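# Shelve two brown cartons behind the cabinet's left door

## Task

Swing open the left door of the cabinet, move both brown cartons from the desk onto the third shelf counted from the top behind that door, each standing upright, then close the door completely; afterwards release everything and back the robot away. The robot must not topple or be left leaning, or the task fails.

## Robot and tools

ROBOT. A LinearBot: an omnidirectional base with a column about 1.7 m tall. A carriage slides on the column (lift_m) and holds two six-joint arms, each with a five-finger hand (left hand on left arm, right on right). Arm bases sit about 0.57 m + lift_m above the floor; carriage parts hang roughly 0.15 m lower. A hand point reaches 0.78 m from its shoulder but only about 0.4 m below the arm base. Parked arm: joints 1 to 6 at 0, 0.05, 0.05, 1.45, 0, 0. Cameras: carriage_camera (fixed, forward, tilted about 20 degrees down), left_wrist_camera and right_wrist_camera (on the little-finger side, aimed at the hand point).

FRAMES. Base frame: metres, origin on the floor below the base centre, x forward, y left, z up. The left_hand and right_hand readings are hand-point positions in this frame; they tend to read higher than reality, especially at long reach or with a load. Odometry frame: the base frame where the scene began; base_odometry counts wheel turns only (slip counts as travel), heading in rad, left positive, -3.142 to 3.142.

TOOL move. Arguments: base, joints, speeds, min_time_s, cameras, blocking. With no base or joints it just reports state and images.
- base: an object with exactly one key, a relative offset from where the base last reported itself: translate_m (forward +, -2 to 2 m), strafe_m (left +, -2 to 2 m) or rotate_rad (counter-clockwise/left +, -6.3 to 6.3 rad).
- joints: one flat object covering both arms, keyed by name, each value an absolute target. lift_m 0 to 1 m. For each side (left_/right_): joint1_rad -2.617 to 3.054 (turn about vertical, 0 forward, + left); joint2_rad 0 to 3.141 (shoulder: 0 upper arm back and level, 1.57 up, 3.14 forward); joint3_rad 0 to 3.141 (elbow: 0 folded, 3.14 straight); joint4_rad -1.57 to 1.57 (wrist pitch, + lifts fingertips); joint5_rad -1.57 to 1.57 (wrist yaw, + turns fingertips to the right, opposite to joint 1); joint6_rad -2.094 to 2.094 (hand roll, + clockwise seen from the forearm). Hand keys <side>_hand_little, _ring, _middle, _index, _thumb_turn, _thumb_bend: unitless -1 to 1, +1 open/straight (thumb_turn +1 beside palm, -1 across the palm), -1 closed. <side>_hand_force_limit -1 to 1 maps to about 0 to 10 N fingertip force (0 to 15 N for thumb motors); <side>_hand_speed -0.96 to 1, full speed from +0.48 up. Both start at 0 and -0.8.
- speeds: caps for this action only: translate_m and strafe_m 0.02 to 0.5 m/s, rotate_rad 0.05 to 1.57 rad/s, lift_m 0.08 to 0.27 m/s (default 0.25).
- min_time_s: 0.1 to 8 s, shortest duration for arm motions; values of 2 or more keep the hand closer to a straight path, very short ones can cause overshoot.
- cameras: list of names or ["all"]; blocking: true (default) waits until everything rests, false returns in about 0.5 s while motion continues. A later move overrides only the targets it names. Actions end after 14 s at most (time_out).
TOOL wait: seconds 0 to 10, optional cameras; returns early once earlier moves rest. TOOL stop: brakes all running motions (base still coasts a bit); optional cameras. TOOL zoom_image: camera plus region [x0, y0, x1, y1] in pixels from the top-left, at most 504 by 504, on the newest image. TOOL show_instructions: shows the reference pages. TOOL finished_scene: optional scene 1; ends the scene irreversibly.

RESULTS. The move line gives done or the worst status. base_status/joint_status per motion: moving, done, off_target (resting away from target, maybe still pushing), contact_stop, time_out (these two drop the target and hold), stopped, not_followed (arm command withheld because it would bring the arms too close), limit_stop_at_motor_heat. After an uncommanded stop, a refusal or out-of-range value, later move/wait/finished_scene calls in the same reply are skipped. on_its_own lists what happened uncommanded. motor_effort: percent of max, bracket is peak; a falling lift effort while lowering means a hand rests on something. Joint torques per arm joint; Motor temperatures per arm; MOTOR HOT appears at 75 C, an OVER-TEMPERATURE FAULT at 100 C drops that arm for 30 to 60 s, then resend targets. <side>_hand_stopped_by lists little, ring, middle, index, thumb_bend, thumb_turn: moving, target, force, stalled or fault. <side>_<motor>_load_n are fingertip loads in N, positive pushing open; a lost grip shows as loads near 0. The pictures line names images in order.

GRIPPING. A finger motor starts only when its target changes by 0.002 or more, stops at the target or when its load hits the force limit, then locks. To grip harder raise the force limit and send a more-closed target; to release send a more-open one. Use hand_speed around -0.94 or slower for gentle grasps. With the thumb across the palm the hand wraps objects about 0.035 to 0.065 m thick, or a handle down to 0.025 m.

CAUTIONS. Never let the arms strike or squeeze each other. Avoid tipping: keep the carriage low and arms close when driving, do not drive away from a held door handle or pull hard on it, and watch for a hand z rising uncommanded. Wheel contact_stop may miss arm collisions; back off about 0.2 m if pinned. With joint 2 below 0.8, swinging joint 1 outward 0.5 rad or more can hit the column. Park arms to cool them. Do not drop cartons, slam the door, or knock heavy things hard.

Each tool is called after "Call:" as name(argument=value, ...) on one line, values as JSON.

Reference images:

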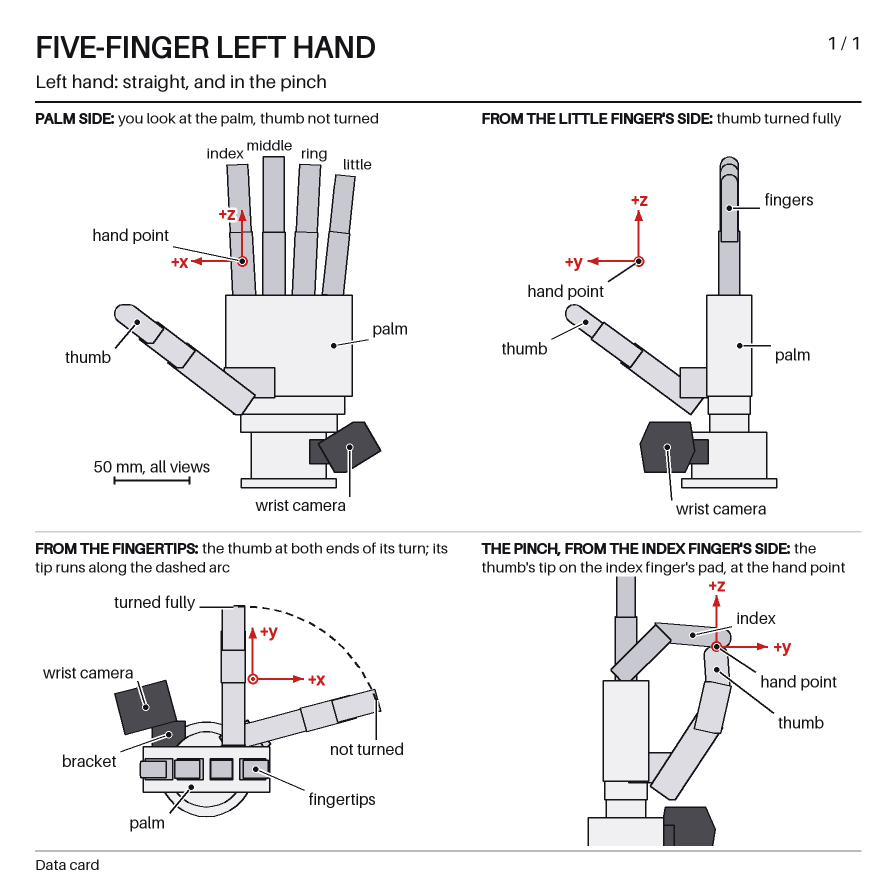

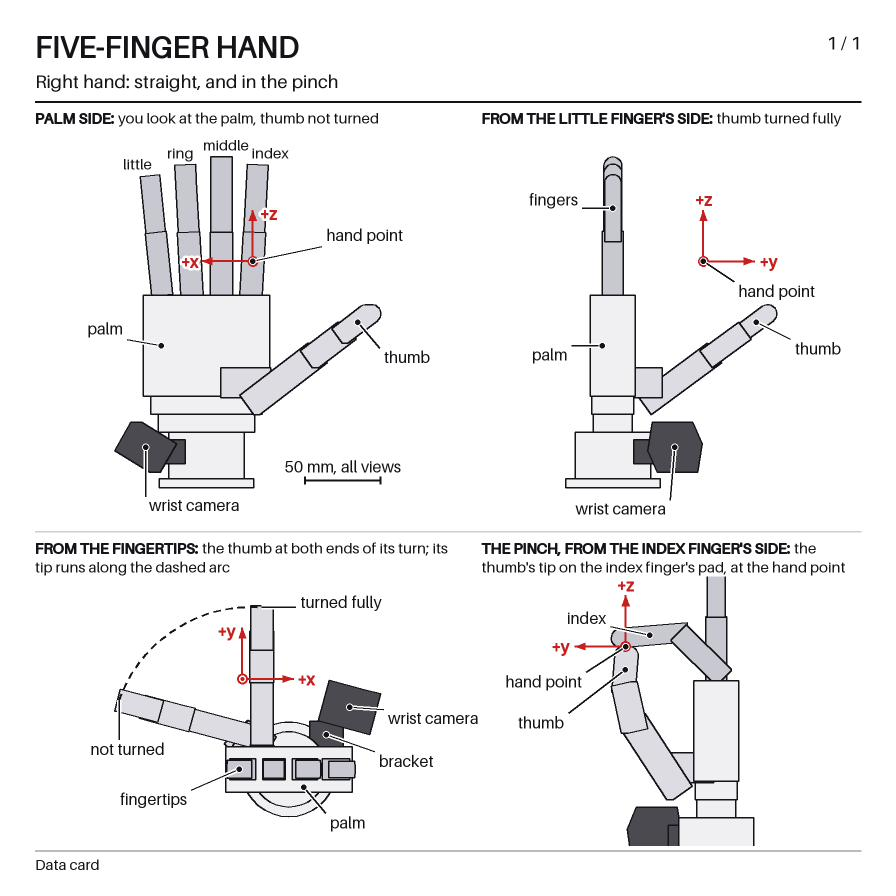

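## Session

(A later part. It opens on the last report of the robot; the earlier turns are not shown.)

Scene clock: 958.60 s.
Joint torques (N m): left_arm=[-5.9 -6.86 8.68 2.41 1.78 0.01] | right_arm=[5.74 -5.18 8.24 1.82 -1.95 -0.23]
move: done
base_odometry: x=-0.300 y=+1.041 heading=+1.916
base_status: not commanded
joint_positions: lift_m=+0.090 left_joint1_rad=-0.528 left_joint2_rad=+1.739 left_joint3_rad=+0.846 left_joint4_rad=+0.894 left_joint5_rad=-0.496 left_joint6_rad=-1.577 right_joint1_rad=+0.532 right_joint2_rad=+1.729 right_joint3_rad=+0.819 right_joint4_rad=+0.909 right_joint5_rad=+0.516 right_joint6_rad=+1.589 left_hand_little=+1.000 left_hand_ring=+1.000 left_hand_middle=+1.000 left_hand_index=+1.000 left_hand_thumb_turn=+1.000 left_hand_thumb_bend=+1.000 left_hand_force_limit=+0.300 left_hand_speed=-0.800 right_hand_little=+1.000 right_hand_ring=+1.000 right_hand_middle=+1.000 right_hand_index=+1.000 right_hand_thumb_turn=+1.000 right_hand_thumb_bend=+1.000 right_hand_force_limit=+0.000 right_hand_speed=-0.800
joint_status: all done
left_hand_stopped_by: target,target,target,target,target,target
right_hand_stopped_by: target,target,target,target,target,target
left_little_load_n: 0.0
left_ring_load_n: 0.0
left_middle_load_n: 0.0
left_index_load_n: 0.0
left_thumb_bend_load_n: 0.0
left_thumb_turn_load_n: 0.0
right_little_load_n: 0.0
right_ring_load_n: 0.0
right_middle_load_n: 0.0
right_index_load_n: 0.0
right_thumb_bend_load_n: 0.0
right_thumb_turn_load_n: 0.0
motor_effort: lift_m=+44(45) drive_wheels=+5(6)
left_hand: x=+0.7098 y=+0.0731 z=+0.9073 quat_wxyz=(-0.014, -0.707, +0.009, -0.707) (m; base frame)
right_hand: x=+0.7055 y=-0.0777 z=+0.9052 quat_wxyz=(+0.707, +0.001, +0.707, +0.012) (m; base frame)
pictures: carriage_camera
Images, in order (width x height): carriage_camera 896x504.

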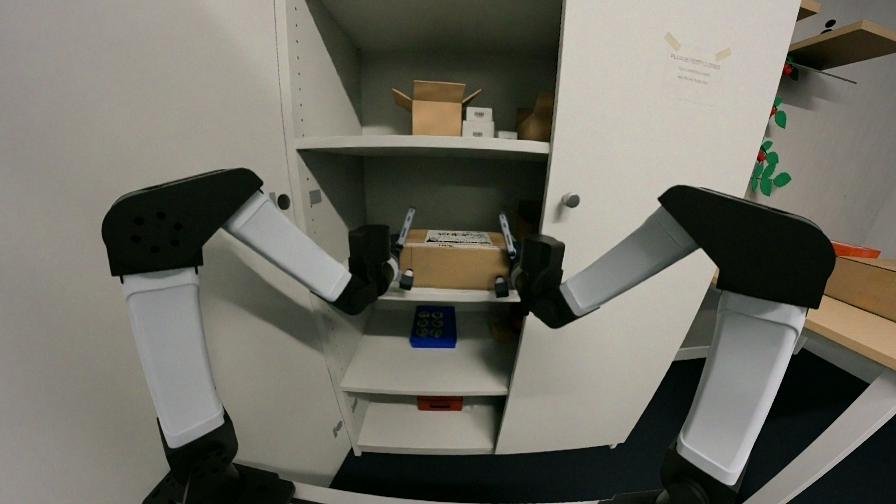

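Call:
move(joints={"lift_m": 0.083}, speeds={"lift_m": 0.08})

Call:
move(joints={"left_joint1_rad": -0.44, "left_joint5_rad": -0.44, "right_joint1_rad": 0.455, "right_joint5_rad": 0.455}, min_time_s=2, cameras=["all"])

Call:
zoom_image(camera="carriage_camera", region=[340, 180, 600, 360])

Scene clock: 964.23 s.
Joint torques (N m): left_arm=[-5.93 -6.67 8.75 2.05 1.85 -0.09] | right_arm=[5.78 -5.01 7.46 1.67 -1.98 -0.12]
move: done
base_odometry: x=-0.300 y=+1.041 heading=+1.916
base_status: not commanded
joint_positions: lift_m=+0.083 left_joint1_rad=-0.528 left_joint2_rad=+1.739 left_joint3_rad=+0.846 left_joint4_rad=+0.924 left_joint5_rad=-0.496 left_joint6_rad=-1.563 right_joint1_rad=+0.531 right_joint2_rad=+1.729 right_joint3_rad=+0.827 right_joint4_rad=+0.925 right_joint5_rad=+0.516 right_joint6_rad=+1.580 left_hand_little=+1.000 left_hand_ring=+1.000 left_hand_middle=+1.000 left_hand_index=+1.000 left_hand_thumb_turn=+1.000 left_hand_thumb_bend=+1.000 left_hand_force_limit=+0.300 left_hand_speed=-0.800 right_hand_little=+1.000 right_hand_ring=+1.000 right_hand_middle=+1.000 right_hand_index=+1.000 right_hand_thumb_turn=+1.000 right_hand_thumb_bend=+1.000 right_hand_force_limit=+0.000 right_hand_speed=-0.800
joint_status: all done
left_hand_stopped_by: target,target,target,target,target,target
right_hand_stopped_by: target,target,target,target,target,target
left_little_load_n: 0.0
left_ring_load_n: 0.0
left_middle_load_n: 0.0
left_index_load_n: 0.0
left_thumb_bend_load_n: -0.5
left_thumb_turn_load_n: -0.5
right_little_load_n: 0.0
right_ring_load_n: 0.0
right_middle_load_n: 0.0
right_index_load_n: 0.0
right_thumb_bend_load_n: 0.0
right_thumb_turn_load_n: 0.0
motor_effort: lift_m=+42(44) drive_wheels=+5(5)
left_hand: x=+0.7088 y=+0.0732 z=+0.9078 quat_wxyz=(-0.014, -0.698, +0.009, -0.716) (m; base frame)
right_hand: x=+0.7062 y=-0.0779 z=+0.9058 quat_wxyz=(+0.714, +0.002, +0.700, +0.013) (m; base frame)
pictures: none

Scene clock: 966.53 s.
Joint torques (N m): left_arm=[0.75 -6.72 8.69 2.31 -0.16 -0.11] | right_arm=[-0.59 -5.49 7.23 1.89 0.11 -0.13]
Motor temperatures (°C): left_arm=[32 37 42 52 41 25] | right_arm=[31 34 43 49 37 29]
move: done
base_odometry: x=-0.300 y=+1.041 heading=+1.916
base_status: not commanded
joint_positions: lift_m=+0.083 left_joint1_rad=-0.445 left_joint2_rad=+1.739 left_joint3_rad=+0.846 left_joint4_rad=+0.907 left_joint5_rad=-0.432 left_joint6_rad=-1.564 right_joint1_rad=+0.462 right_joint2_rad=+1.733 right_joint3_rad=+0.833 right_joint4_rad=+0.904 right_joint5_rad=+0.443 right_joint6_rad=+1.580 left_hand_little=+1.000 left_hand_ring=+1.000 left_hand_middle=+1.000 left_hand_index=+1.000 left_hand_thumb_turn=+1.000 left_hand_thumb_bend=+1.000 left_hand_force_limit=+0.300 left_hand_speed=-0.800 right_hand_little=+1.000 right_hand_ring=+1.000 right_hand_middle=+1.000 right_hand_index=+1.000 right_hand_thumb_turn=+1.000 right_hand_thumb_bend=+1.000 right_hand_force_limit=+0.000 right_hand_speed=-0.800
joint_status: all done
left_hand_stopped_by: target,target,target,target,target,target
right_hand_stopped_by: target,target,target,target,target,target
left_little_load_n: 0.0
left_ring_load_n: 0.0
left_middle_load_n: 0.0
left_index_load_n: 0.0
left_thumb_bend_load_n: 0.0
left_thumb_turn_load_n: -0.5
right_little_load_n: 0.0
right_ring_load_n: 0.0
right_middle_load_n: 0.0
right_index_load_n: 0.0
right_thumb_bend_load_n: 0.0
right_thumb_turn_load_n: 0.0
motor_effort: lift_m=+42(43) drive_wheels=+4(5)
left_hand: x=+0.7237 y=+0.1012 z=+0.9033 quat_wxyz=(-0.004, -0.703, +0.005, -0.711) (m; base frame)
right_hand: x=+0.7187 y=-0.0966 z=+0.9008 quat_wxyz=(+0.708, -0.003, +0.706, +0.010) (m; base frame)
pictures: carriage_camera, left_wrist_camera, right_wrist_camera
Images, in order (width x height): carriage_camera 896x504, left_wrist_camera 896x504, right_wrist_camera 896x504.

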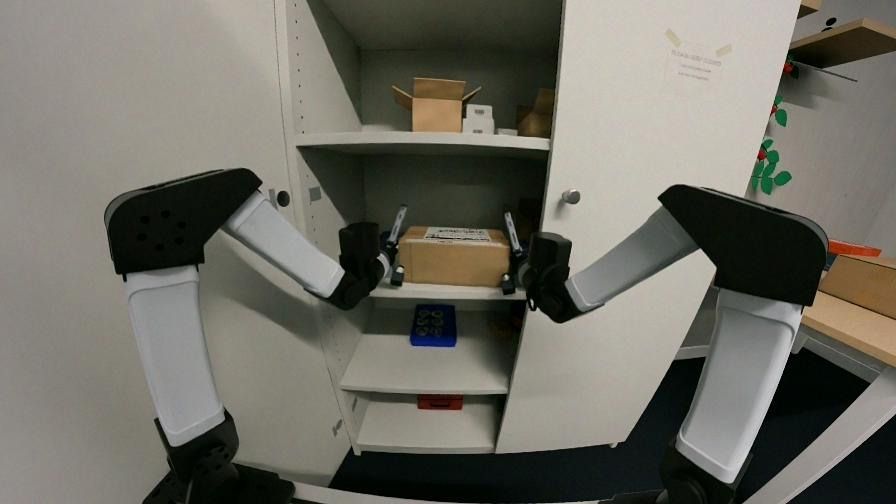

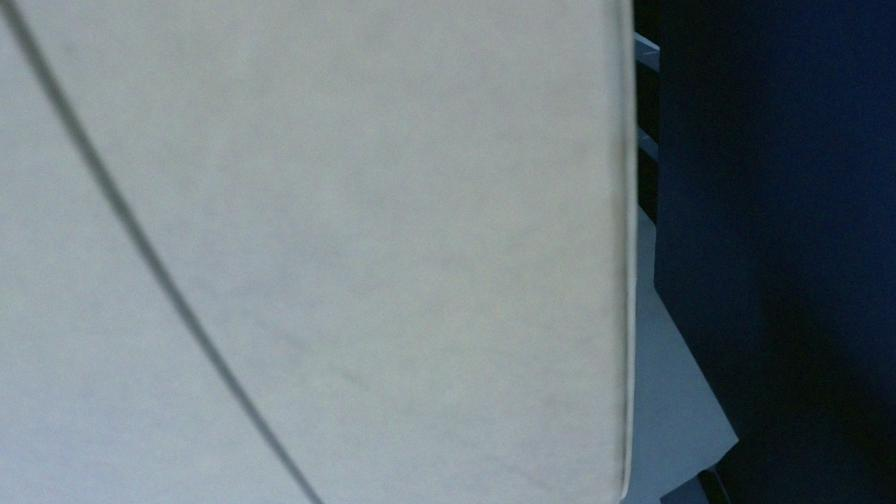

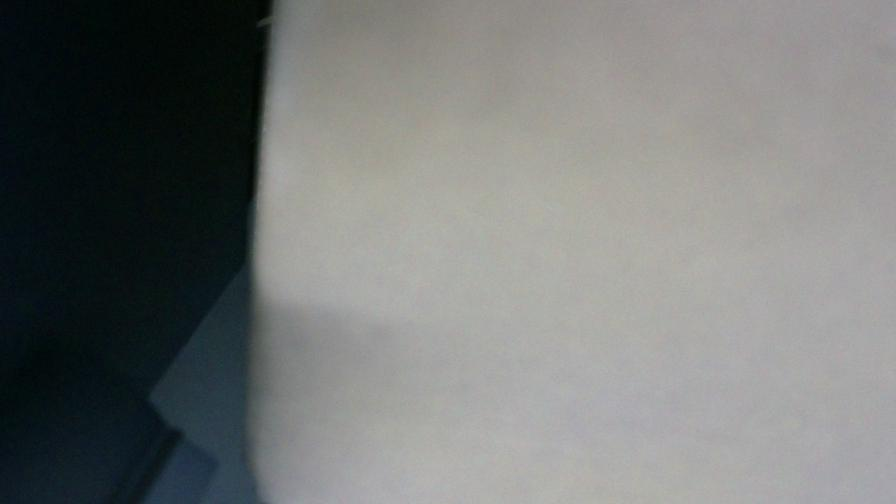

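Scaled by 1.938 from the camera's 896x504 image, which has a finer 1280x720 frame.

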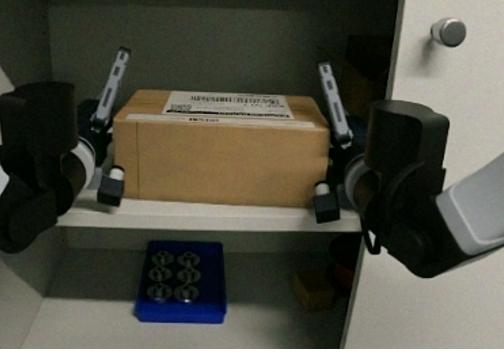

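Call:
zoom_image(camera="carriage_camera", region=[270, 60, 570, 240])

Scaled by 1.680 from the camera's 896x504 image, which has a finer 1280x720 frame.

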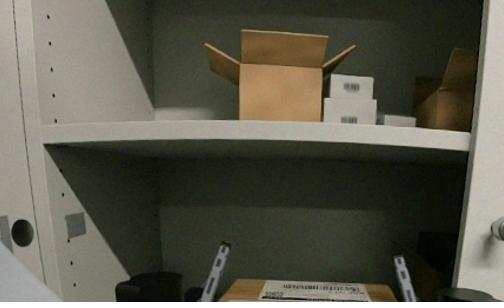

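Call:
move(base={"translate_m": -0.25}, speeds={"translate_m": 0.1}, cameras=["carriage_camera"])

Call:
zoom_image(camera="carriage_camera", region=[340, 140, 580, 340])

Scene clock: 1034.77 s.
Joint torques (N m): left_arm=[0.88 -6.71 8.73 2.34 -0.19 -0.16] | right_arm=[-0.44 -5.59 7.1 1.92 0.12 -0.12]
Motor temperatures (°C): left_arm=[29 38 43 51 35 25] | right_arm=[29 34 45 49 32 28]
move: done
base_odometry: x=-0.216 y=+0.806 heading=+1.916
base_status: done
joint_positions: lift_m=+0.083 left_joint1_rad=-0.445 left_joint2_rad=+1.739 left_joint3_rad=+0.846 left_joint4_rad=+0.902 left_joint5_rad=-0.433 left_joint6_rad=-1.564 right_joint1_rad=+0.460 right_joint2_rad=+1.734 right_joint3_rad=+0.833 right_joint4_rad=+0.901 right_joint5_rad=+0.444 right_joint6_rad=+1.580 left_hand_little=+1.000 left_hand_ring=+1.000 left_hand_middle=+1.000 left_hand_index=+1.000 left_hand_thumb_turn=+1.000 left_hand_thumb_bend=+1.000 left_hand_force_limit=+0.300 left_hand_speed=-0.800 right_hand_little=+1.000 right_hand_ring=+1.000 right_hand_middle=+1.000 right_hand_index=+1.000 right_hand_thumb_turn=+1.000 right_hand_thumb_bend=+1.000 right_hand_force_limit=+0.000 right_hand_speed=-0.800
joint_status: not commanded
left_hand_stopped_by: target,target,target,target,target,target
right_hand_stopped_by: target,target,target,target,target,target
left_little_load_n: 0.0
left_ring_load_n: 0.0
left_middle_load_n: 0.0
left_index_load_n: 0.0
left_thumb_bend_load_n: 0.0
left_thumb_turn_load_n: 0.0
right_little_load_n: 0.0
right_ring_load_n: 0.0
right_middle_load_n: 0.0
right_index_load_n: 0.0
right_thumb_bend_load_n: -0.5
right_thumb_turn_load_n: 0.0
motor_effort: lift_m=+43(43) drive_wheels=-2(13)
left_hand: x=+0.7239 y=+0.1014 z=+0.9020 quat_wxyz=(-0.003, -0.704, +0.005, -0.710) (m; base frame)
right_hand: x=+0.7194 y=-0.0975 z=+0.8991 quat_wxyz=(+0.707, -0.003, +0.707, +0.009) (m; base frame)
pictures: carriage_camera
Images, in order (width x height): carriage_camera 896x504.

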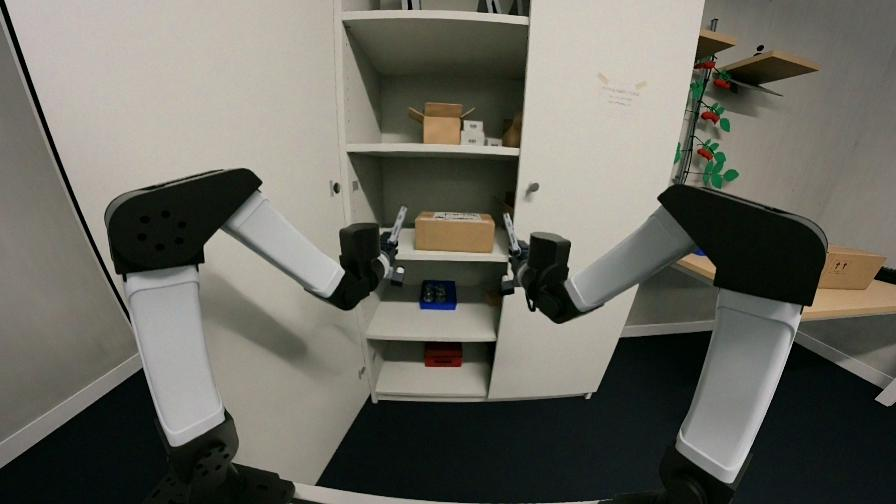

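Scaled by 2.100 from the camera's 896x504 image, which has a finer 1280x720 frame.

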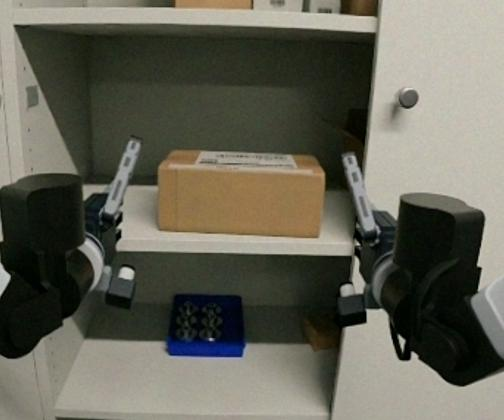

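Call:
move(base={"translate_m": -0.08}, speeds={"translate_m": 0.1}, joints={"lift_m": 0.2, "left_hand_index": -1, "left_hand_middle": -1, "right_hand_index": -1, "right_hand_middle": -1})

Call:
move(joints={"left_joint1_rad": -0.38, "left_joint2_rad": 2.34, "left_joint3_rad": 1.513, "left_joint4_rad": 0.827, "left_joint5_rad": -0.38, "right_joint1_rad": 0.38, "right_joint2_rad": 2.34, "right_joint3_rad": 1.513, "right_joint4_rad": 0.827, "right_joint5_rad": 0.38}, min_time_s=3, cameras=["carriage_camera"])

Scene clock: 1054.20 s.
Joint torques (N m): left_arm=[0.51 -6.6 8.84 2.34 -0.07 -0.11] | right_arm=[-0.35 -6.42 6.38 1.92 0.1 -0.12]
move: done
base_odometry: x=-0.189 y=+0.730 heading=+1.916
base_status: done
joint_positions: lift_m=+0.200 left_joint1_rad=-0.443 left_joint2_rad=+1.739 left_joint3_rad=+0.846 left_joint4_rad=+0.903 left_joint5_rad=-0.434 left_joint6_rad=-1.565 right_joint1_rad=+0.459 right_joint2_rad=+1.743 right_joint3_rad=+0.843 right_joint4_rad=+0.899 right_joint5_rad=+0.444 right_joint6_rad=+1.580 left_hand_little=+1.000 left_hand_ring=+1.000 left_hand_middle=-1.000 left_hand_index=-1.000 left_hand_thumb_turn=+1.000 left_hand_thumb_bend=+1.000 left_hand_force_limit=+0.300 left_hand_speed=-0.800 right_hand_little=+1.000 right_hand_ring=+1.000 right_hand_middle=-1.000 right_hand_index=-1.000 right_hand_thumb_turn=+1.000 right_hand_thumb_bend=+1.000 right_hand_force_limit=+0.000 right_hand_speed=-0.800
joint_status: all done
left_hand_stopped_by: target,target,target,target,target,target
right_hand_stopped_by: target,target,target,target,target,target
left_little_load_n: 0.0
left_ring_load_n: 0.0
left_middle_load_n: 0.0
left_index_load_n: 0.0
left_thumb_bend_load_n: 0.0
left_thumb_turn_load_n: 0.0
right_little_load_n: 0.0
right_ring_load_n: 0.0
right_middle_load_n: 0.0
right_index_load_n: 0.0
right_thumb_bend_load_n: 0.0
right_thumb_turn_load_n: 0.0
motor_effort: lift_m=+43(54) drive_wheels=-1(13)
left_hand: x=+0.7243 y=+0.1026 z=+1.0192 quat_wxyz=(-0.002, -0.704, +0.004, -0.710) (m; base frame)
right_hand: x=+0.7220 y=-0.0970 z=+1.0160 quat_wxyz=(+0.707, -0.002, +0.707, +0.008) (m; base frame)
pictures: none

Scene clock: 1057.50 s.
Joint torques (N m): left_arm=[0.9 -8.87 10.04 2.3 0.05 -0.09] | right_arm=[-0.59 -9.24 7.41 1.9 -0.13 -0.11]
move: done
base_odometry: x=-0.189 y=+0.730 heading=+1.916
base_status: not commanded
joint_positions: lift_m=+0.200 left_joint1_rad=-0.385 left_joint2_rad=+2.313 left_joint3_rad=+1.488 left_joint4_rad=+0.833 left_joint5_rad=-0.389 left_joint6_rad=-1.565 right_joint1_rad=+0.387 right_joint2_rad=+2.327 right_joint3_rad=+1.485 right_joint4_rad=+0.830 right_joint5_rad=+0.396 right_joint6_rad=+1.580 left_hand_little=+1.000 left_hand_ring=+1.000 left_hand_middle=-1.000 left_hand_index=-1.000 left_hand_thumb_turn=+1.000 left_hand_thumb_bend=+1.000 left_hand_force_limit=+0.300 left_hand_speed=-0.800 right_hand_little=+1.000 right_hand_ring=+1.000 right_hand_middle=-1.000 right_hand_index=-1.000 right_hand_thumb_turn=+1.000 right_hand_thumb_bend=+1.000 right_hand_force_limit=+0.000 right_hand_speed=-0.800
joint_status: all done
left_hand_stopped_by: target,target,target,target,target,target
right_hand_stopped_by: target,target,target,target,target,target
left_little_load_n: 0.0
left_ring_load_n: 0.0
left_middle_load_n: 0.0
left_index_load_n: 0.0
left_thumb_bend_load_n: 0.0
left_thumb_turn_load_n: 0.0
right_little_load_n: -0.5
right_ring_load_n: 0.0
right_middle_load_n: 0.0
right_index_load_n: 0.0
right_thumb_bend_load_n: -0.5
right_thumb_turn_load_n: 0.0
motor_effort: lift_m=+43(45) drive_wheels=-1(2)
left_hand: x=+0.8667 y=+0.0688 z=+0.9668 quat_wxyz=(+0.002, -0.705, +0.000, -0.710) (m; base frame)
right_hand: x=+0.8676 y=-0.0694 z=+0.9563 quat_wxyz=(+0.703, +0.005, +0.711, -0.002) (m; base frame)
pictures: carriage_camera
Images, in order (width x height): carriage_camera 896x504.

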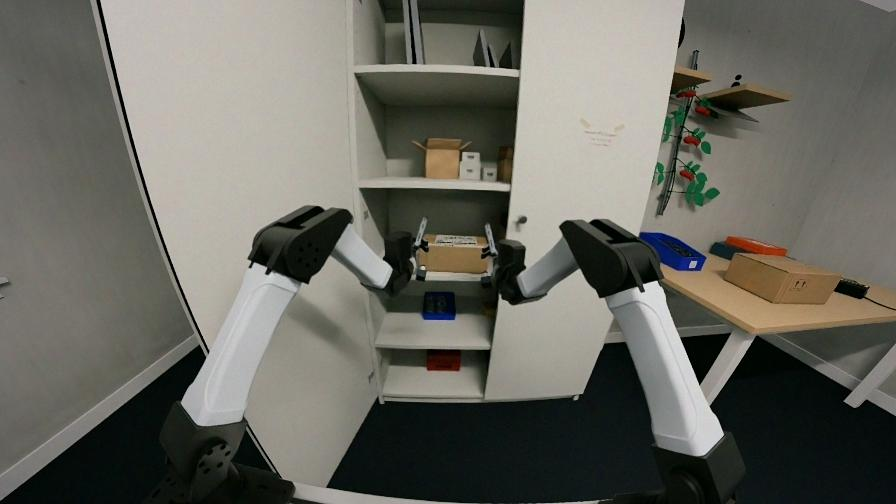

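Call:
move(base={"strafe_m": -0.02}, speeds={"strafe_m": 0.06, "lift_m": 0.1}, joints={"lift_m": 0.145, "left_joint1_rad": -0.45, "left_joint5_rad": -0.45, "right_joint1_rad": 0.45, "right_joint5_rad": 0.45}, min_time_s=1.5)

Call:
move(base={"translate_m": 0.1}, speeds={"translate_m": 0.1}, cameras=["carriage_camera"])

Call:
zoom_image(camera="carriage_camera", region=[340, 140, 580, 340])

Scene clock: 1068.50 s.
Joint torques (N m): left_arm=[-0.06 -9.54 9.18 2.38 -0.13 -0.06] | right_arm=[0.57 -10.04 6.79 1.99 0.13 -0.11]
move: done
base_odometry: x=-0.170 y=+0.737 heading=+1.916
base_status: done
joint_positions: lift_m=+0.145 left_joint1_rad=-0.445 left_joint2_rad=+2.321 left_joint3_rad=+1.495 left_joint4_rad=+0.824 left_joint5_rad=-0.441 left_joint6_rad=-1.565 right_joint1_rad=+0.443 right_joint2_rad=+2.336 right_joint3_rad=+1.494 right_joint4_rad=+0.820 right_joint5_rad=+0.433 right_joint6_rad=+1.580 left_hand_little=+1.000 left_hand_ring=+1.000 left_hand_middle=-1.000 left_hand_index=-1.000 left_hand_thumb_turn=+1.000 left_hand_thumb_bend=+1.000 left_hand_force_limit=+0.300 left_hand_speed=-0.800 right_hand_little=+1.000 right_hand_ring=+1.000 right_hand_middle=-1.000 right_hand_index=-1.000 right_hand_thumb_turn=+1.000 right_hand_thumb_bend=+1.000 right_hand_force_limit=+0.000 right_hand_speed=-0.800
joint_status: all done
left_hand_stopped_by: target,target,target,target,target,target
right_hand_stopped_by: target,target,target,target,target,target
left_little_load_n: 0.0
left_ring_load_n: 0.0
left_middle_load_n: 0.0
left_index_load_n: 0.0
left_thumb_bend_load_n: 0.0
left_thumb_turn_load_n: 0.0
right_little_load_n: 0.0
right_ring_load_n: 0.0
right_middle_load_n: 0.0
right_index_load_n: 0.0
right_thumb_bend_load_n: 0.0
right_thumb_turn_load_n: 0.0
motor_effort: lift_m=+44(46) drive_wheels=+0(7)
left_hand: x=+0.8560 y=+0.0400 z=+0.9079 quat_wxyz=(+0.001, -0.708, +0.004, -0.707) (m; base frame)
right_hand: x=+0.8572 y=-0.0398 z=+0.8971 quat_wxyz=(+0.700, -0.004, +0.714, +0.003) (m; base frame)
pictures: none

Scene clock: 1070.20 s.
Joint torques (N m): left_arm=[0.25 -9.55 9.42 2.37 -0.09 -0.13] | right_arm=[0.25 -10.17 6.84 1.98 0.13 -0.12]
move: done
base_odometry: x=-0.204 y=+0.831 heading=+1.915
base_status: done
joint_positions: lift_m=+0.145 left_joint1_rad=-0.447 left_joint2_rad=+2.321 left_joint3_rad=+1.495 left_joint4_rad=+0.826 left_joint5_rad=-0.449 left_joint6_rad=-1.565 right_joint1_rad=+0.445 right_joint2_rad=+2.336 right_joint3_rad=+1.494 right_joint4_rad=+0.821 right_joint5_rad=+0.436 right_joint6_rad=+1.580 left_hand_little=+1.000 left_hand_ring=+1.000 left_hand_middle=-1.000 left_hand_index=-1.000 left_hand_thumb_turn=+1.000 left_hand_thumb_bend=+1.000 left_hand_force_limit=+0.300 left_hand_speed=-0.800 right_hand_little=+1.000 right_hand_ring=+1.000 right_hand_middle=-1.000 right_hand_index=-1.000 right_hand_thumb_turn=+1.000 right_hand_thumb_bend=+1.000 right_hand_force_limit=+0.000 right_hand_speed=-0.800
joint_status: not commanded
left_hand_stopped_by: target,target,target,target,target,target
right_hand_stopped_by: target,target,target,target,target,target
left_little_load_n: 0.0
left_ring_load_n: 0.0
left_middle_load_n: 0.0
left_index_load_n: 0.0
left_thumb_bend_load_n: 0.0
left_thumb_turn_load_n: 0.0
right_little_load_n: 0.0
right_ring_load_n: 0.0
right_middle_load_n: 0.0
right_index_load_n: 0.0
right_thumb_bend_load_n: 0.0
right_thumb_turn_load_n: 0.0
motor_effort: lift_m=+44(46) drive_wheels=-6(13)
left_hand: x=+0.8560 y=+0.0405 z=+0.9085 quat_wxyz=(+0.003, -0.707, +0.001, -0.707) (m; base frame)
right_hand: x=+0.8568 y=-0.0390 z=+0.8972 quat_wxyz=(+0.700, -0.003, +0.714, +0.003) (m; base frame)
pictures: carriage_camera
Images, in order (width x height): carriage_camera 896x504.

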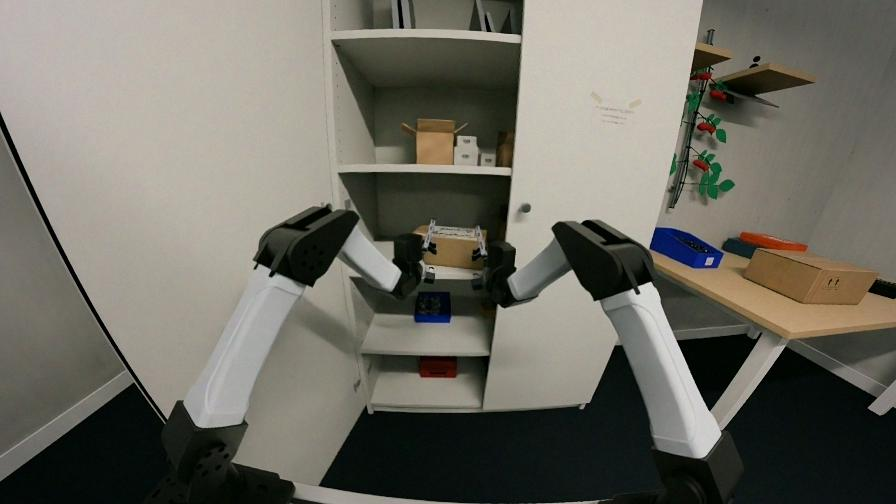

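Scaled by 2.100 from the camera's 896x504 image, which has a finer 1280x720 frame.

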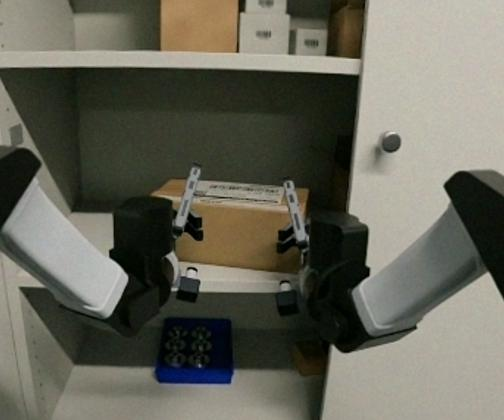

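Call:
move(base={"translate_m": 0.13}, speeds={"translate_m": 0.08}, cameras=["carriage_camera"])

Call:
zoom_image(camera="carriage_camera", region=[340, 140, 580, 340])

Scene clock: 1074.40 s.
Joint torques (N m): left_arm=[0.02 -9.68 9.22 2.33 -0.03 -0.11] | right_arm=[0.34 -10.03 6.74 1.98 0.09 -0.11]
move: done
base_odometry: x=-0.248 y=+0.953 heading=+1.914
base_status: done
joint_positions: lift_m=+0.145 left_joint1_rad=-0.447 left_joint2_rad=+2.321 left_joint3_rad=+1.495 left_joint4_rad=+0.826 left_joint5_rad=-0.453 left_joint6_rad=-1.565 right_joint1_rad=+0.445 right_joint2_rad=+2.336 right_joint3_rad=+1.494 right_joint4_rad=+0.821 right_joint5_rad=+0.443 right_joint6_rad=+1.580 left_hand_little=+1.000 left_hand_ring=+1.000 left_hand_middle=-1.000 left_hand_index=-1.000 left_hand_thumb_turn=+1.000 left_hand_thumb_bend=+1.000 left_hand_force_limit=+0.300 left_hand_speed=-0.800 right_hand_little=+1.000 right_hand_ring=+1.000 right_hand_middle=-1.000 right_hand_index=-1.000 right_hand_thumb_turn=+1.000 right_hand_thumb_bend=+1.000 right_hand_force_limit=+0.000 right_hand_speed=-0.800
joint_status: not commanded
left_hand_stopped_by: target,target,target,target,target,target
right_hand_stopped_by: target,target,target,target,target,target
left_little_load_n: 0.0
left_ring_load_n: 0.0
left_middle_load_n: 0.0
left_index_load_n: 0.0
left_thumb_bend_load_n: 0.0
left_thumb_turn_load_n: 0.0
right_little_load_n: 0.0
right_ring_load_n: 0.0
right_middle_load_n: 0.0
right_index_load_n: 0.0
right_thumb_bend_load_n: 0.0
right_thumb_turn_load_n: 0.0
motor_effort: lift_m=+43(46) drive_wheels=-7(20)
left_hand: x=+0.8562 y=+0.0412 z=+0.9084 quat_wxyz=(+0.004, -0.707, +0.000, -0.707) (m; base frame)
right_hand: x=+0.8572 y=-0.0404 z=+0.8972 quat_wxyz=(+0.700, -0.001, +0.714, +0.001) (m; base frame)
pictures: carriage_camera
Images, in order (width x height): carriage_camera 896x504.

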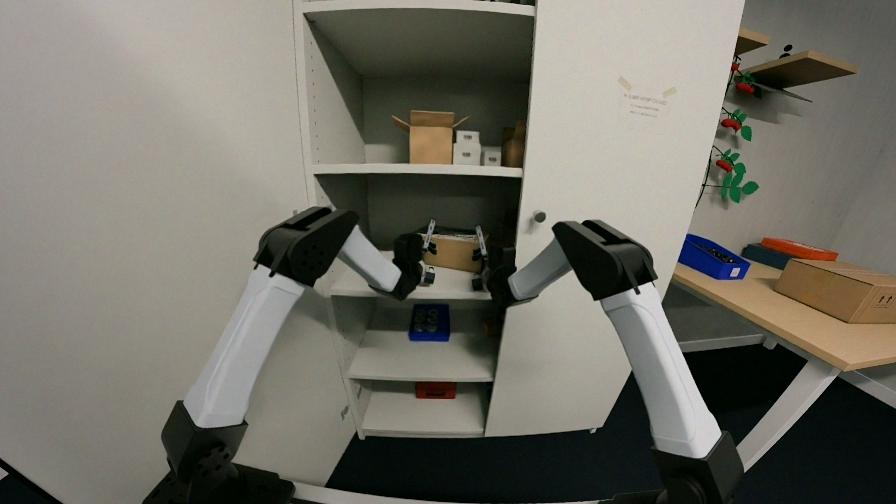

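Scaled by 2.100 from the camera's 896x504 image, which has a finer 1280x720 frame.

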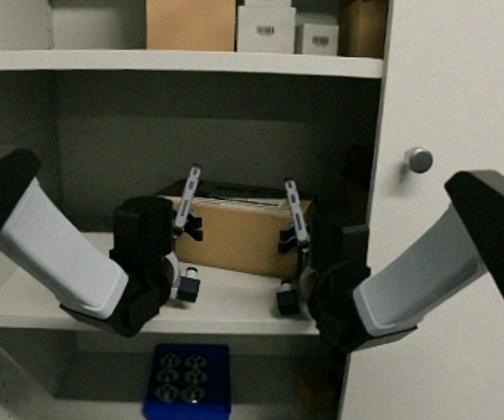

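Call:
move(base={"translate_m": 0.08}, speeds={"translate_m": 0.06}, cameras=["carriage_camera"])

Call:
zoom_image(camera="carriage_camera", region=[340, 140, 580, 340])

Scene clock: 1078.50 s.
Joint torques (N m): left_arm=[1.99 -9.35 9.44 2.35 0.39 -0.13] | right_arm=[0.34 -10.03 6.72 1.96 -0.24 -0.11]
move: done
base_odometry: x=-0.274 y=+1.029 heading=+1.914
base_status: done
joint_positions: lift_m=+0.145 left_joint1_rad=-0.468 left_joint2_rad=+2.321 left_joint3_rad=+1.495 left_joint4_rad=+0.826 left_joint5_rad=-0.500 left_joint6_rad=-1.565 right_joint1_rad=+0.445 right_joint2_rad=+2.336 right_joint3_rad=+1.494 right_joint4_rad=+0.821 right_joint5_rad=+0.476 right_joint6_rad=+1.580 left_hand_little=+1.000 left_hand_ring=+1.000 left_hand_middle=-1.000 left_hand_index=-1.000 left_hand_thumb_turn=+1.000 left_hand_thumb_bend=+1.000 left_hand_force_limit=+0.300 left_hand_speed=-0.800 right_hand_little=+1.000 right_hand_ring=+1.000 right_hand_middle=-1.000 right_hand_index=-1.000 right_hand_thumb_turn=+1.000 right_hand_thumb_bend=+1.000 right_hand_force_limit=+0.000 right_hand_speed=-0.800
joint_status: not commanded
left_hand_stopped_by: target,target,target,target,target,target
right_hand_stopped_by: target,target,target,target,target,target
left_little_load_n: 0.0
left_ring_load_n: 0.0
left_middle_load_n: 0.0
left_index_load_n: 0.0
left_thumb_bend_load_n: 0.0
left_thumb_turn_load_n: 0.0
right_little_load_n: 0.0
right_ring_load_n: 0.5
right_middle_load_n: 0.0
right_index_load_n: 0.0
right_thumb_bend_load_n: 0.0
right_thumb_turn_load_n: 0.0
motor_effort: lift_m=+44(46) drive_wheels=+7(18)
left_hand: x=+0.8531 y=+0.0370 z=+0.9084 quat_wxyz=(+0.013, -0.707, -0.009, -0.707) (m; base frame)
right_hand: x=+0.8590 y=-0.0467 z=+0.8973 quat_wxyz=(+0.700, +0.011, +0.714, -0.011) (m; base frame)
pictures: carriage_camera
Images, in order (width x height): carriage_camera 896x504.

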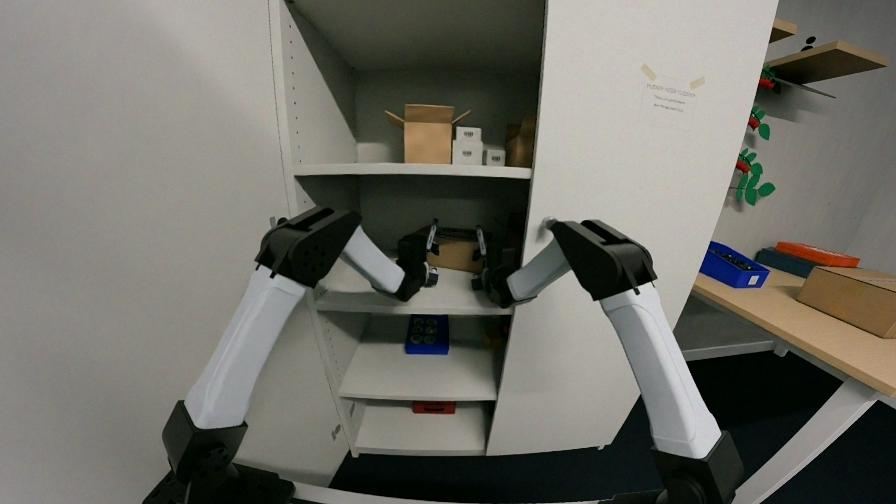

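Scaled by 2.100 from the camera's 896x504 image, which has a finer 1280x720 frame.

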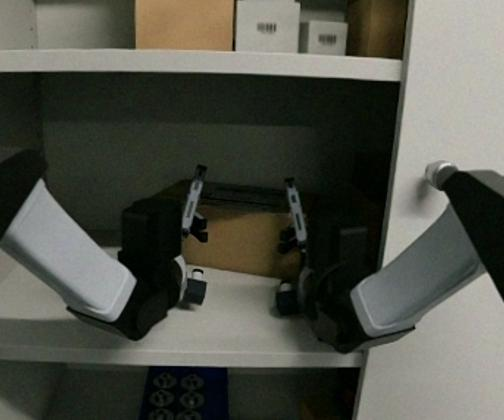

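Call:
move(base={"translate_m": 0.02}, speeds={"translate_m": 0.05}, cameras=["all"])

Call:
zoom_image(camera="carriage_camera", region=[340, 140, 580, 340])

Scene clock: 1083.53 s.
Joint torques (N m): left_arm=[6.8 -9.35 10.85 2.05 1.41 -0.11] | right_arm=[-1.21 -9.96 6.64 1.94 -1 -0.11]
move: done
base_odometry: x=-0.281 y=+1.047 heading=+1.914
base_status: done
joint_positions: lift_m=+0.145 left_joint1_rad=-0.525 left_joint2_rad=+2.321 left_joint3_rad=+1.478 left_joint4_rad=+0.848 left_joint5_rad=-0.609 left_joint6_rad=-1.565 right_joint1_rad=+0.463 right_joint2_rad=+2.336 right_joint3_rad=+1.494 right_joint4_rad=+0.818 right_joint5_rad=+0.562 right_joint6_rad=+1.580 left_hand_little=+1.000 left_hand_ring=+1.000 left_hand_middle=-1.000 left_hand_index=-1.000 left_hand_thumb_turn=+1.000 left_hand_thumb_bend=+1.000 left_hand_force_limit=+0.300 left_hand_speed=-0.800 right_hand_little=+1.000 right_hand_ring=+1.000 right_hand_middle=-1.000 right_hand_index=-1.000 right_hand_thumb_turn=+1.000 right_hand_thumb_bend=+1.000 right_hand_force_limit=+0.000 right_hand_speed=-0.800
joint_status: not commanded
left_hand_stopped_by: target,target,target,target,target,target
right_hand_stopped_by: target,target,target,target,target,target
left_little_load_n: 0.0
left_ring_load_n: 0.5
left_middle_load_n: 0.0
left_index_load_n: 0.0
left_thumb_bend_load_n: 0.0
left_thumb_turn_load_n: 0.0
right_little_load_n: 0.0
right_ring_load_n: 0.5
right_middle_load_n: 0.0
right_index_load_n: -1.0
right_thumb_bend_load_n: 0.0
right_thumb_turn_load_n: 0.0
motor_effort: lift_m=+45(45) drive_wheels=+14(20)
left_hand: x=+0.8404 y=+0.0244 z=+0.9063 quat_wxyz=(+0.031, -0.705, -0.028, -0.708) (m; base frame)
right_hand: x=+0.8585 y=-0.0522 z=+0.8966 quat_wxyz=(+0.699, +0.034, +0.713, -0.036) (m; base frame)
pictures: carriage_camera, left_wrist_camera, right_wrist_camera
Images, in order (width x height): carriage_camera 896x504, left_wrist_camera 896x504, right_wrist_camera 896x504.

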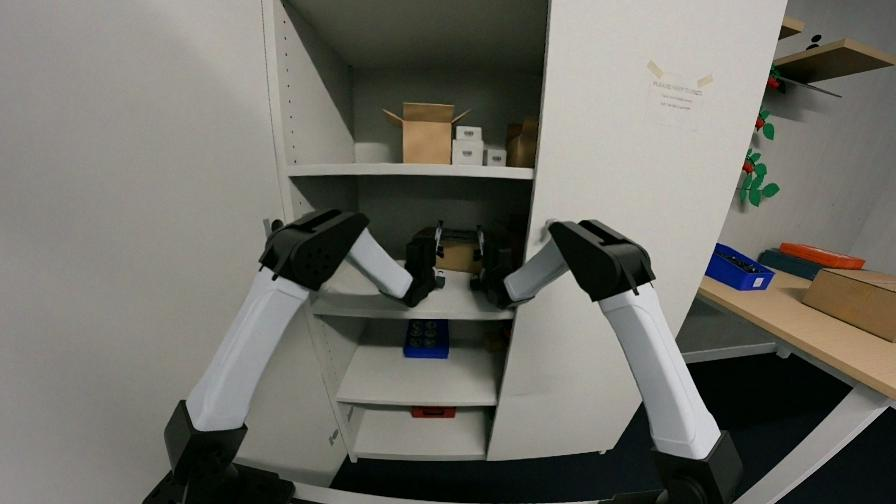

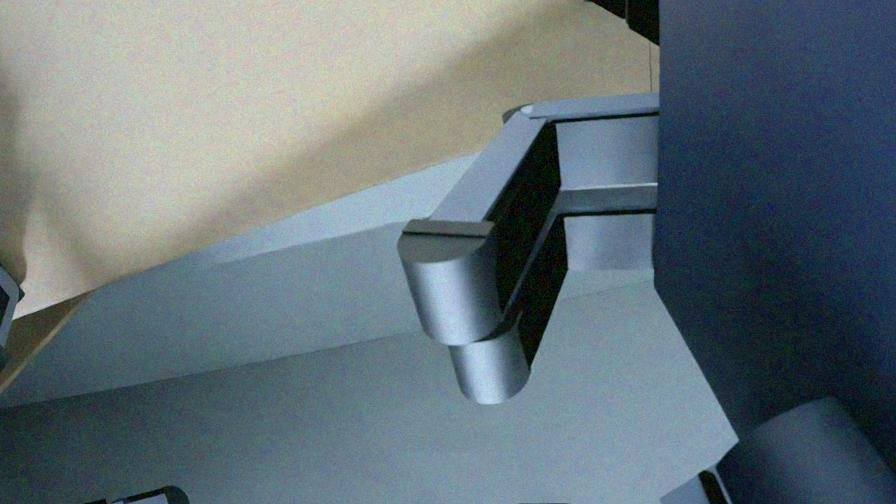

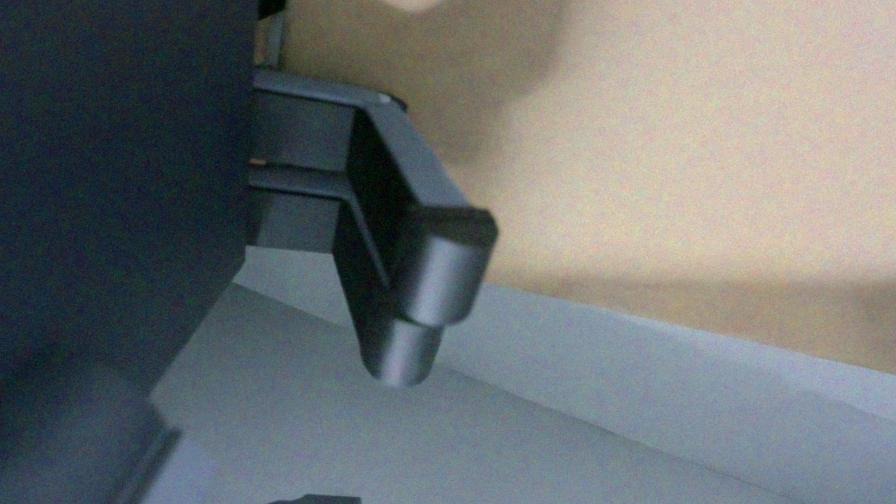

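Scaled by 2.100 from the camera's 896x504 image, which has a finer 1280x720 frame.

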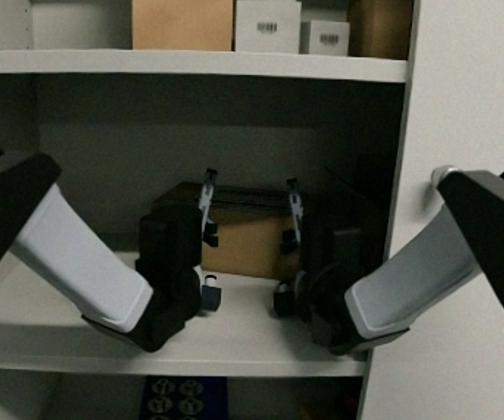

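Call:
move(base={"translate_m": -0.3}, speeds={"translate_m": 0.12}, cameras=["carriage_camera"])

Call:
zoom_image(camera="carriage_camera", region=[340, 140, 580, 340])

Scene clock: 1093.03 s.
Joint torques (N m): left_arm=[0.25 -9.68 9.66 2.33 0.01 -0.12] | right_arm=[-0.16 -10.17 6.76 2.02 -0.12 -0.11]
move: done
base_odometry: x=-0.180 y=+0.765 heading=+1.913
base_status: done
joint_positions: lift_m=+0.145 left_joint1_rad=-0.447 left_joint2_rad=+2.321 left_joint3_rad=+1.489 left_joint4_rad=+0.830 left_joint5_rad=-0.457 left_joint6_rad=-1.565 right_joint1_rad=+0.452 right_joint2_rad=+2.336 right_joint3_rad=+1.494 right_joint4_rad=+0.818 right_joint5_rad=+0.463 right_joint6_rad=+1.580 left_hand_little=+1.000 left_hand_ring=+1.000 left_hand_middle=-1.000 left_hand_index=-1.000 left_hand_thumb_turn=+1.000 left_hand_thumb_bend=+1.000 left_hand_force_limit=+0.300 left_hand_speed=-0.800 right_hand_little=+1.000 right_hand_ring=+1.000 right_hand_middle=-1.000 right_hand_index=-1.000 right_hand_thumb_turn=+1.000 right_hand_thumb_bend=+1.000 right_hand_force_limit=+0.000 right_hand_speed=-0.800
joint_status: not commanded
left_hand_stopped_by: target,target,target,target,target,target
right_hand_stopped_by: target,target,target,target,target,target
left_little_load_n: 0.0
left_ring_load_n: 0.0
left_middle_load_n: 0.0
left_index_load_n: 0.0
left_thumb_bend_load_n: 0.0
left_thumb_turn_load_n: 0.0
right_little_load_n: 0.0
right_ring_load_n: 0.0
right_middle_load_n: 0.0
right_index_load_n: 0.0
right_thumb_bend_load_n: 0.0
right_thumb_turn_load_n: 0.0
motor_effort: lift_m=+45(46) drive_wheels=-2(15)
left_hand: x=+0.8558 y=+0.0425 z=+0.9068 quat_wxyz=(+0.006, -0.708, -0.001, -0.707) (m; base frame)
right_hand: x=+0.8566 y=-0.0398 z=+0.8965 quat_wxyz=(+0.699, +0.003, +0.715, -0.005) (m; base frame)
pictures: carriage_camera
Images, in order (width x height): carriage_camera 896x504.

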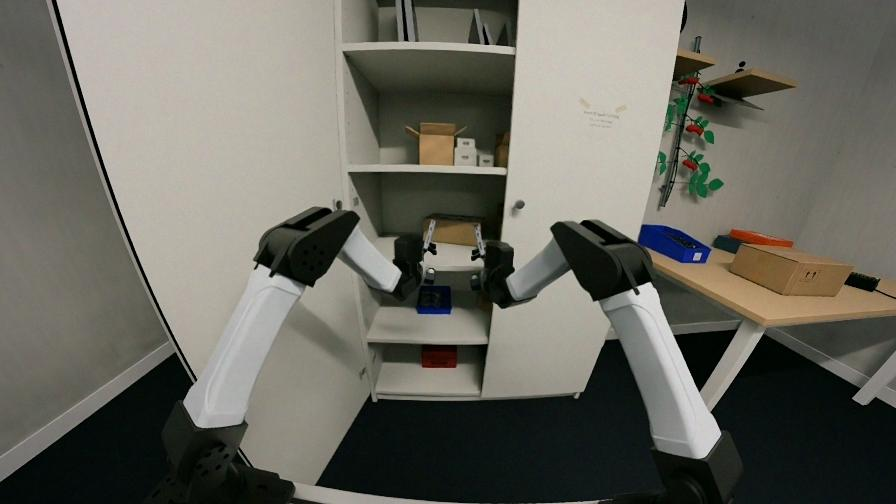

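Scaled by 2.100 from the camera's 896x504 image, which has a finer 1280x720 frame.

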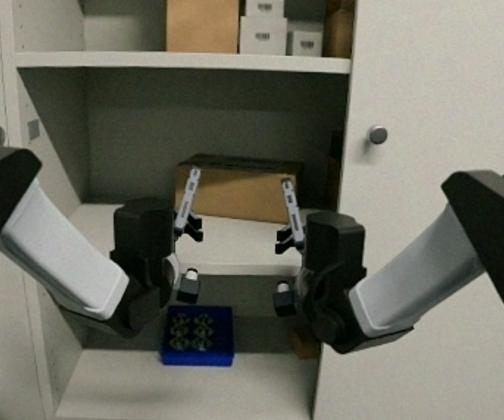

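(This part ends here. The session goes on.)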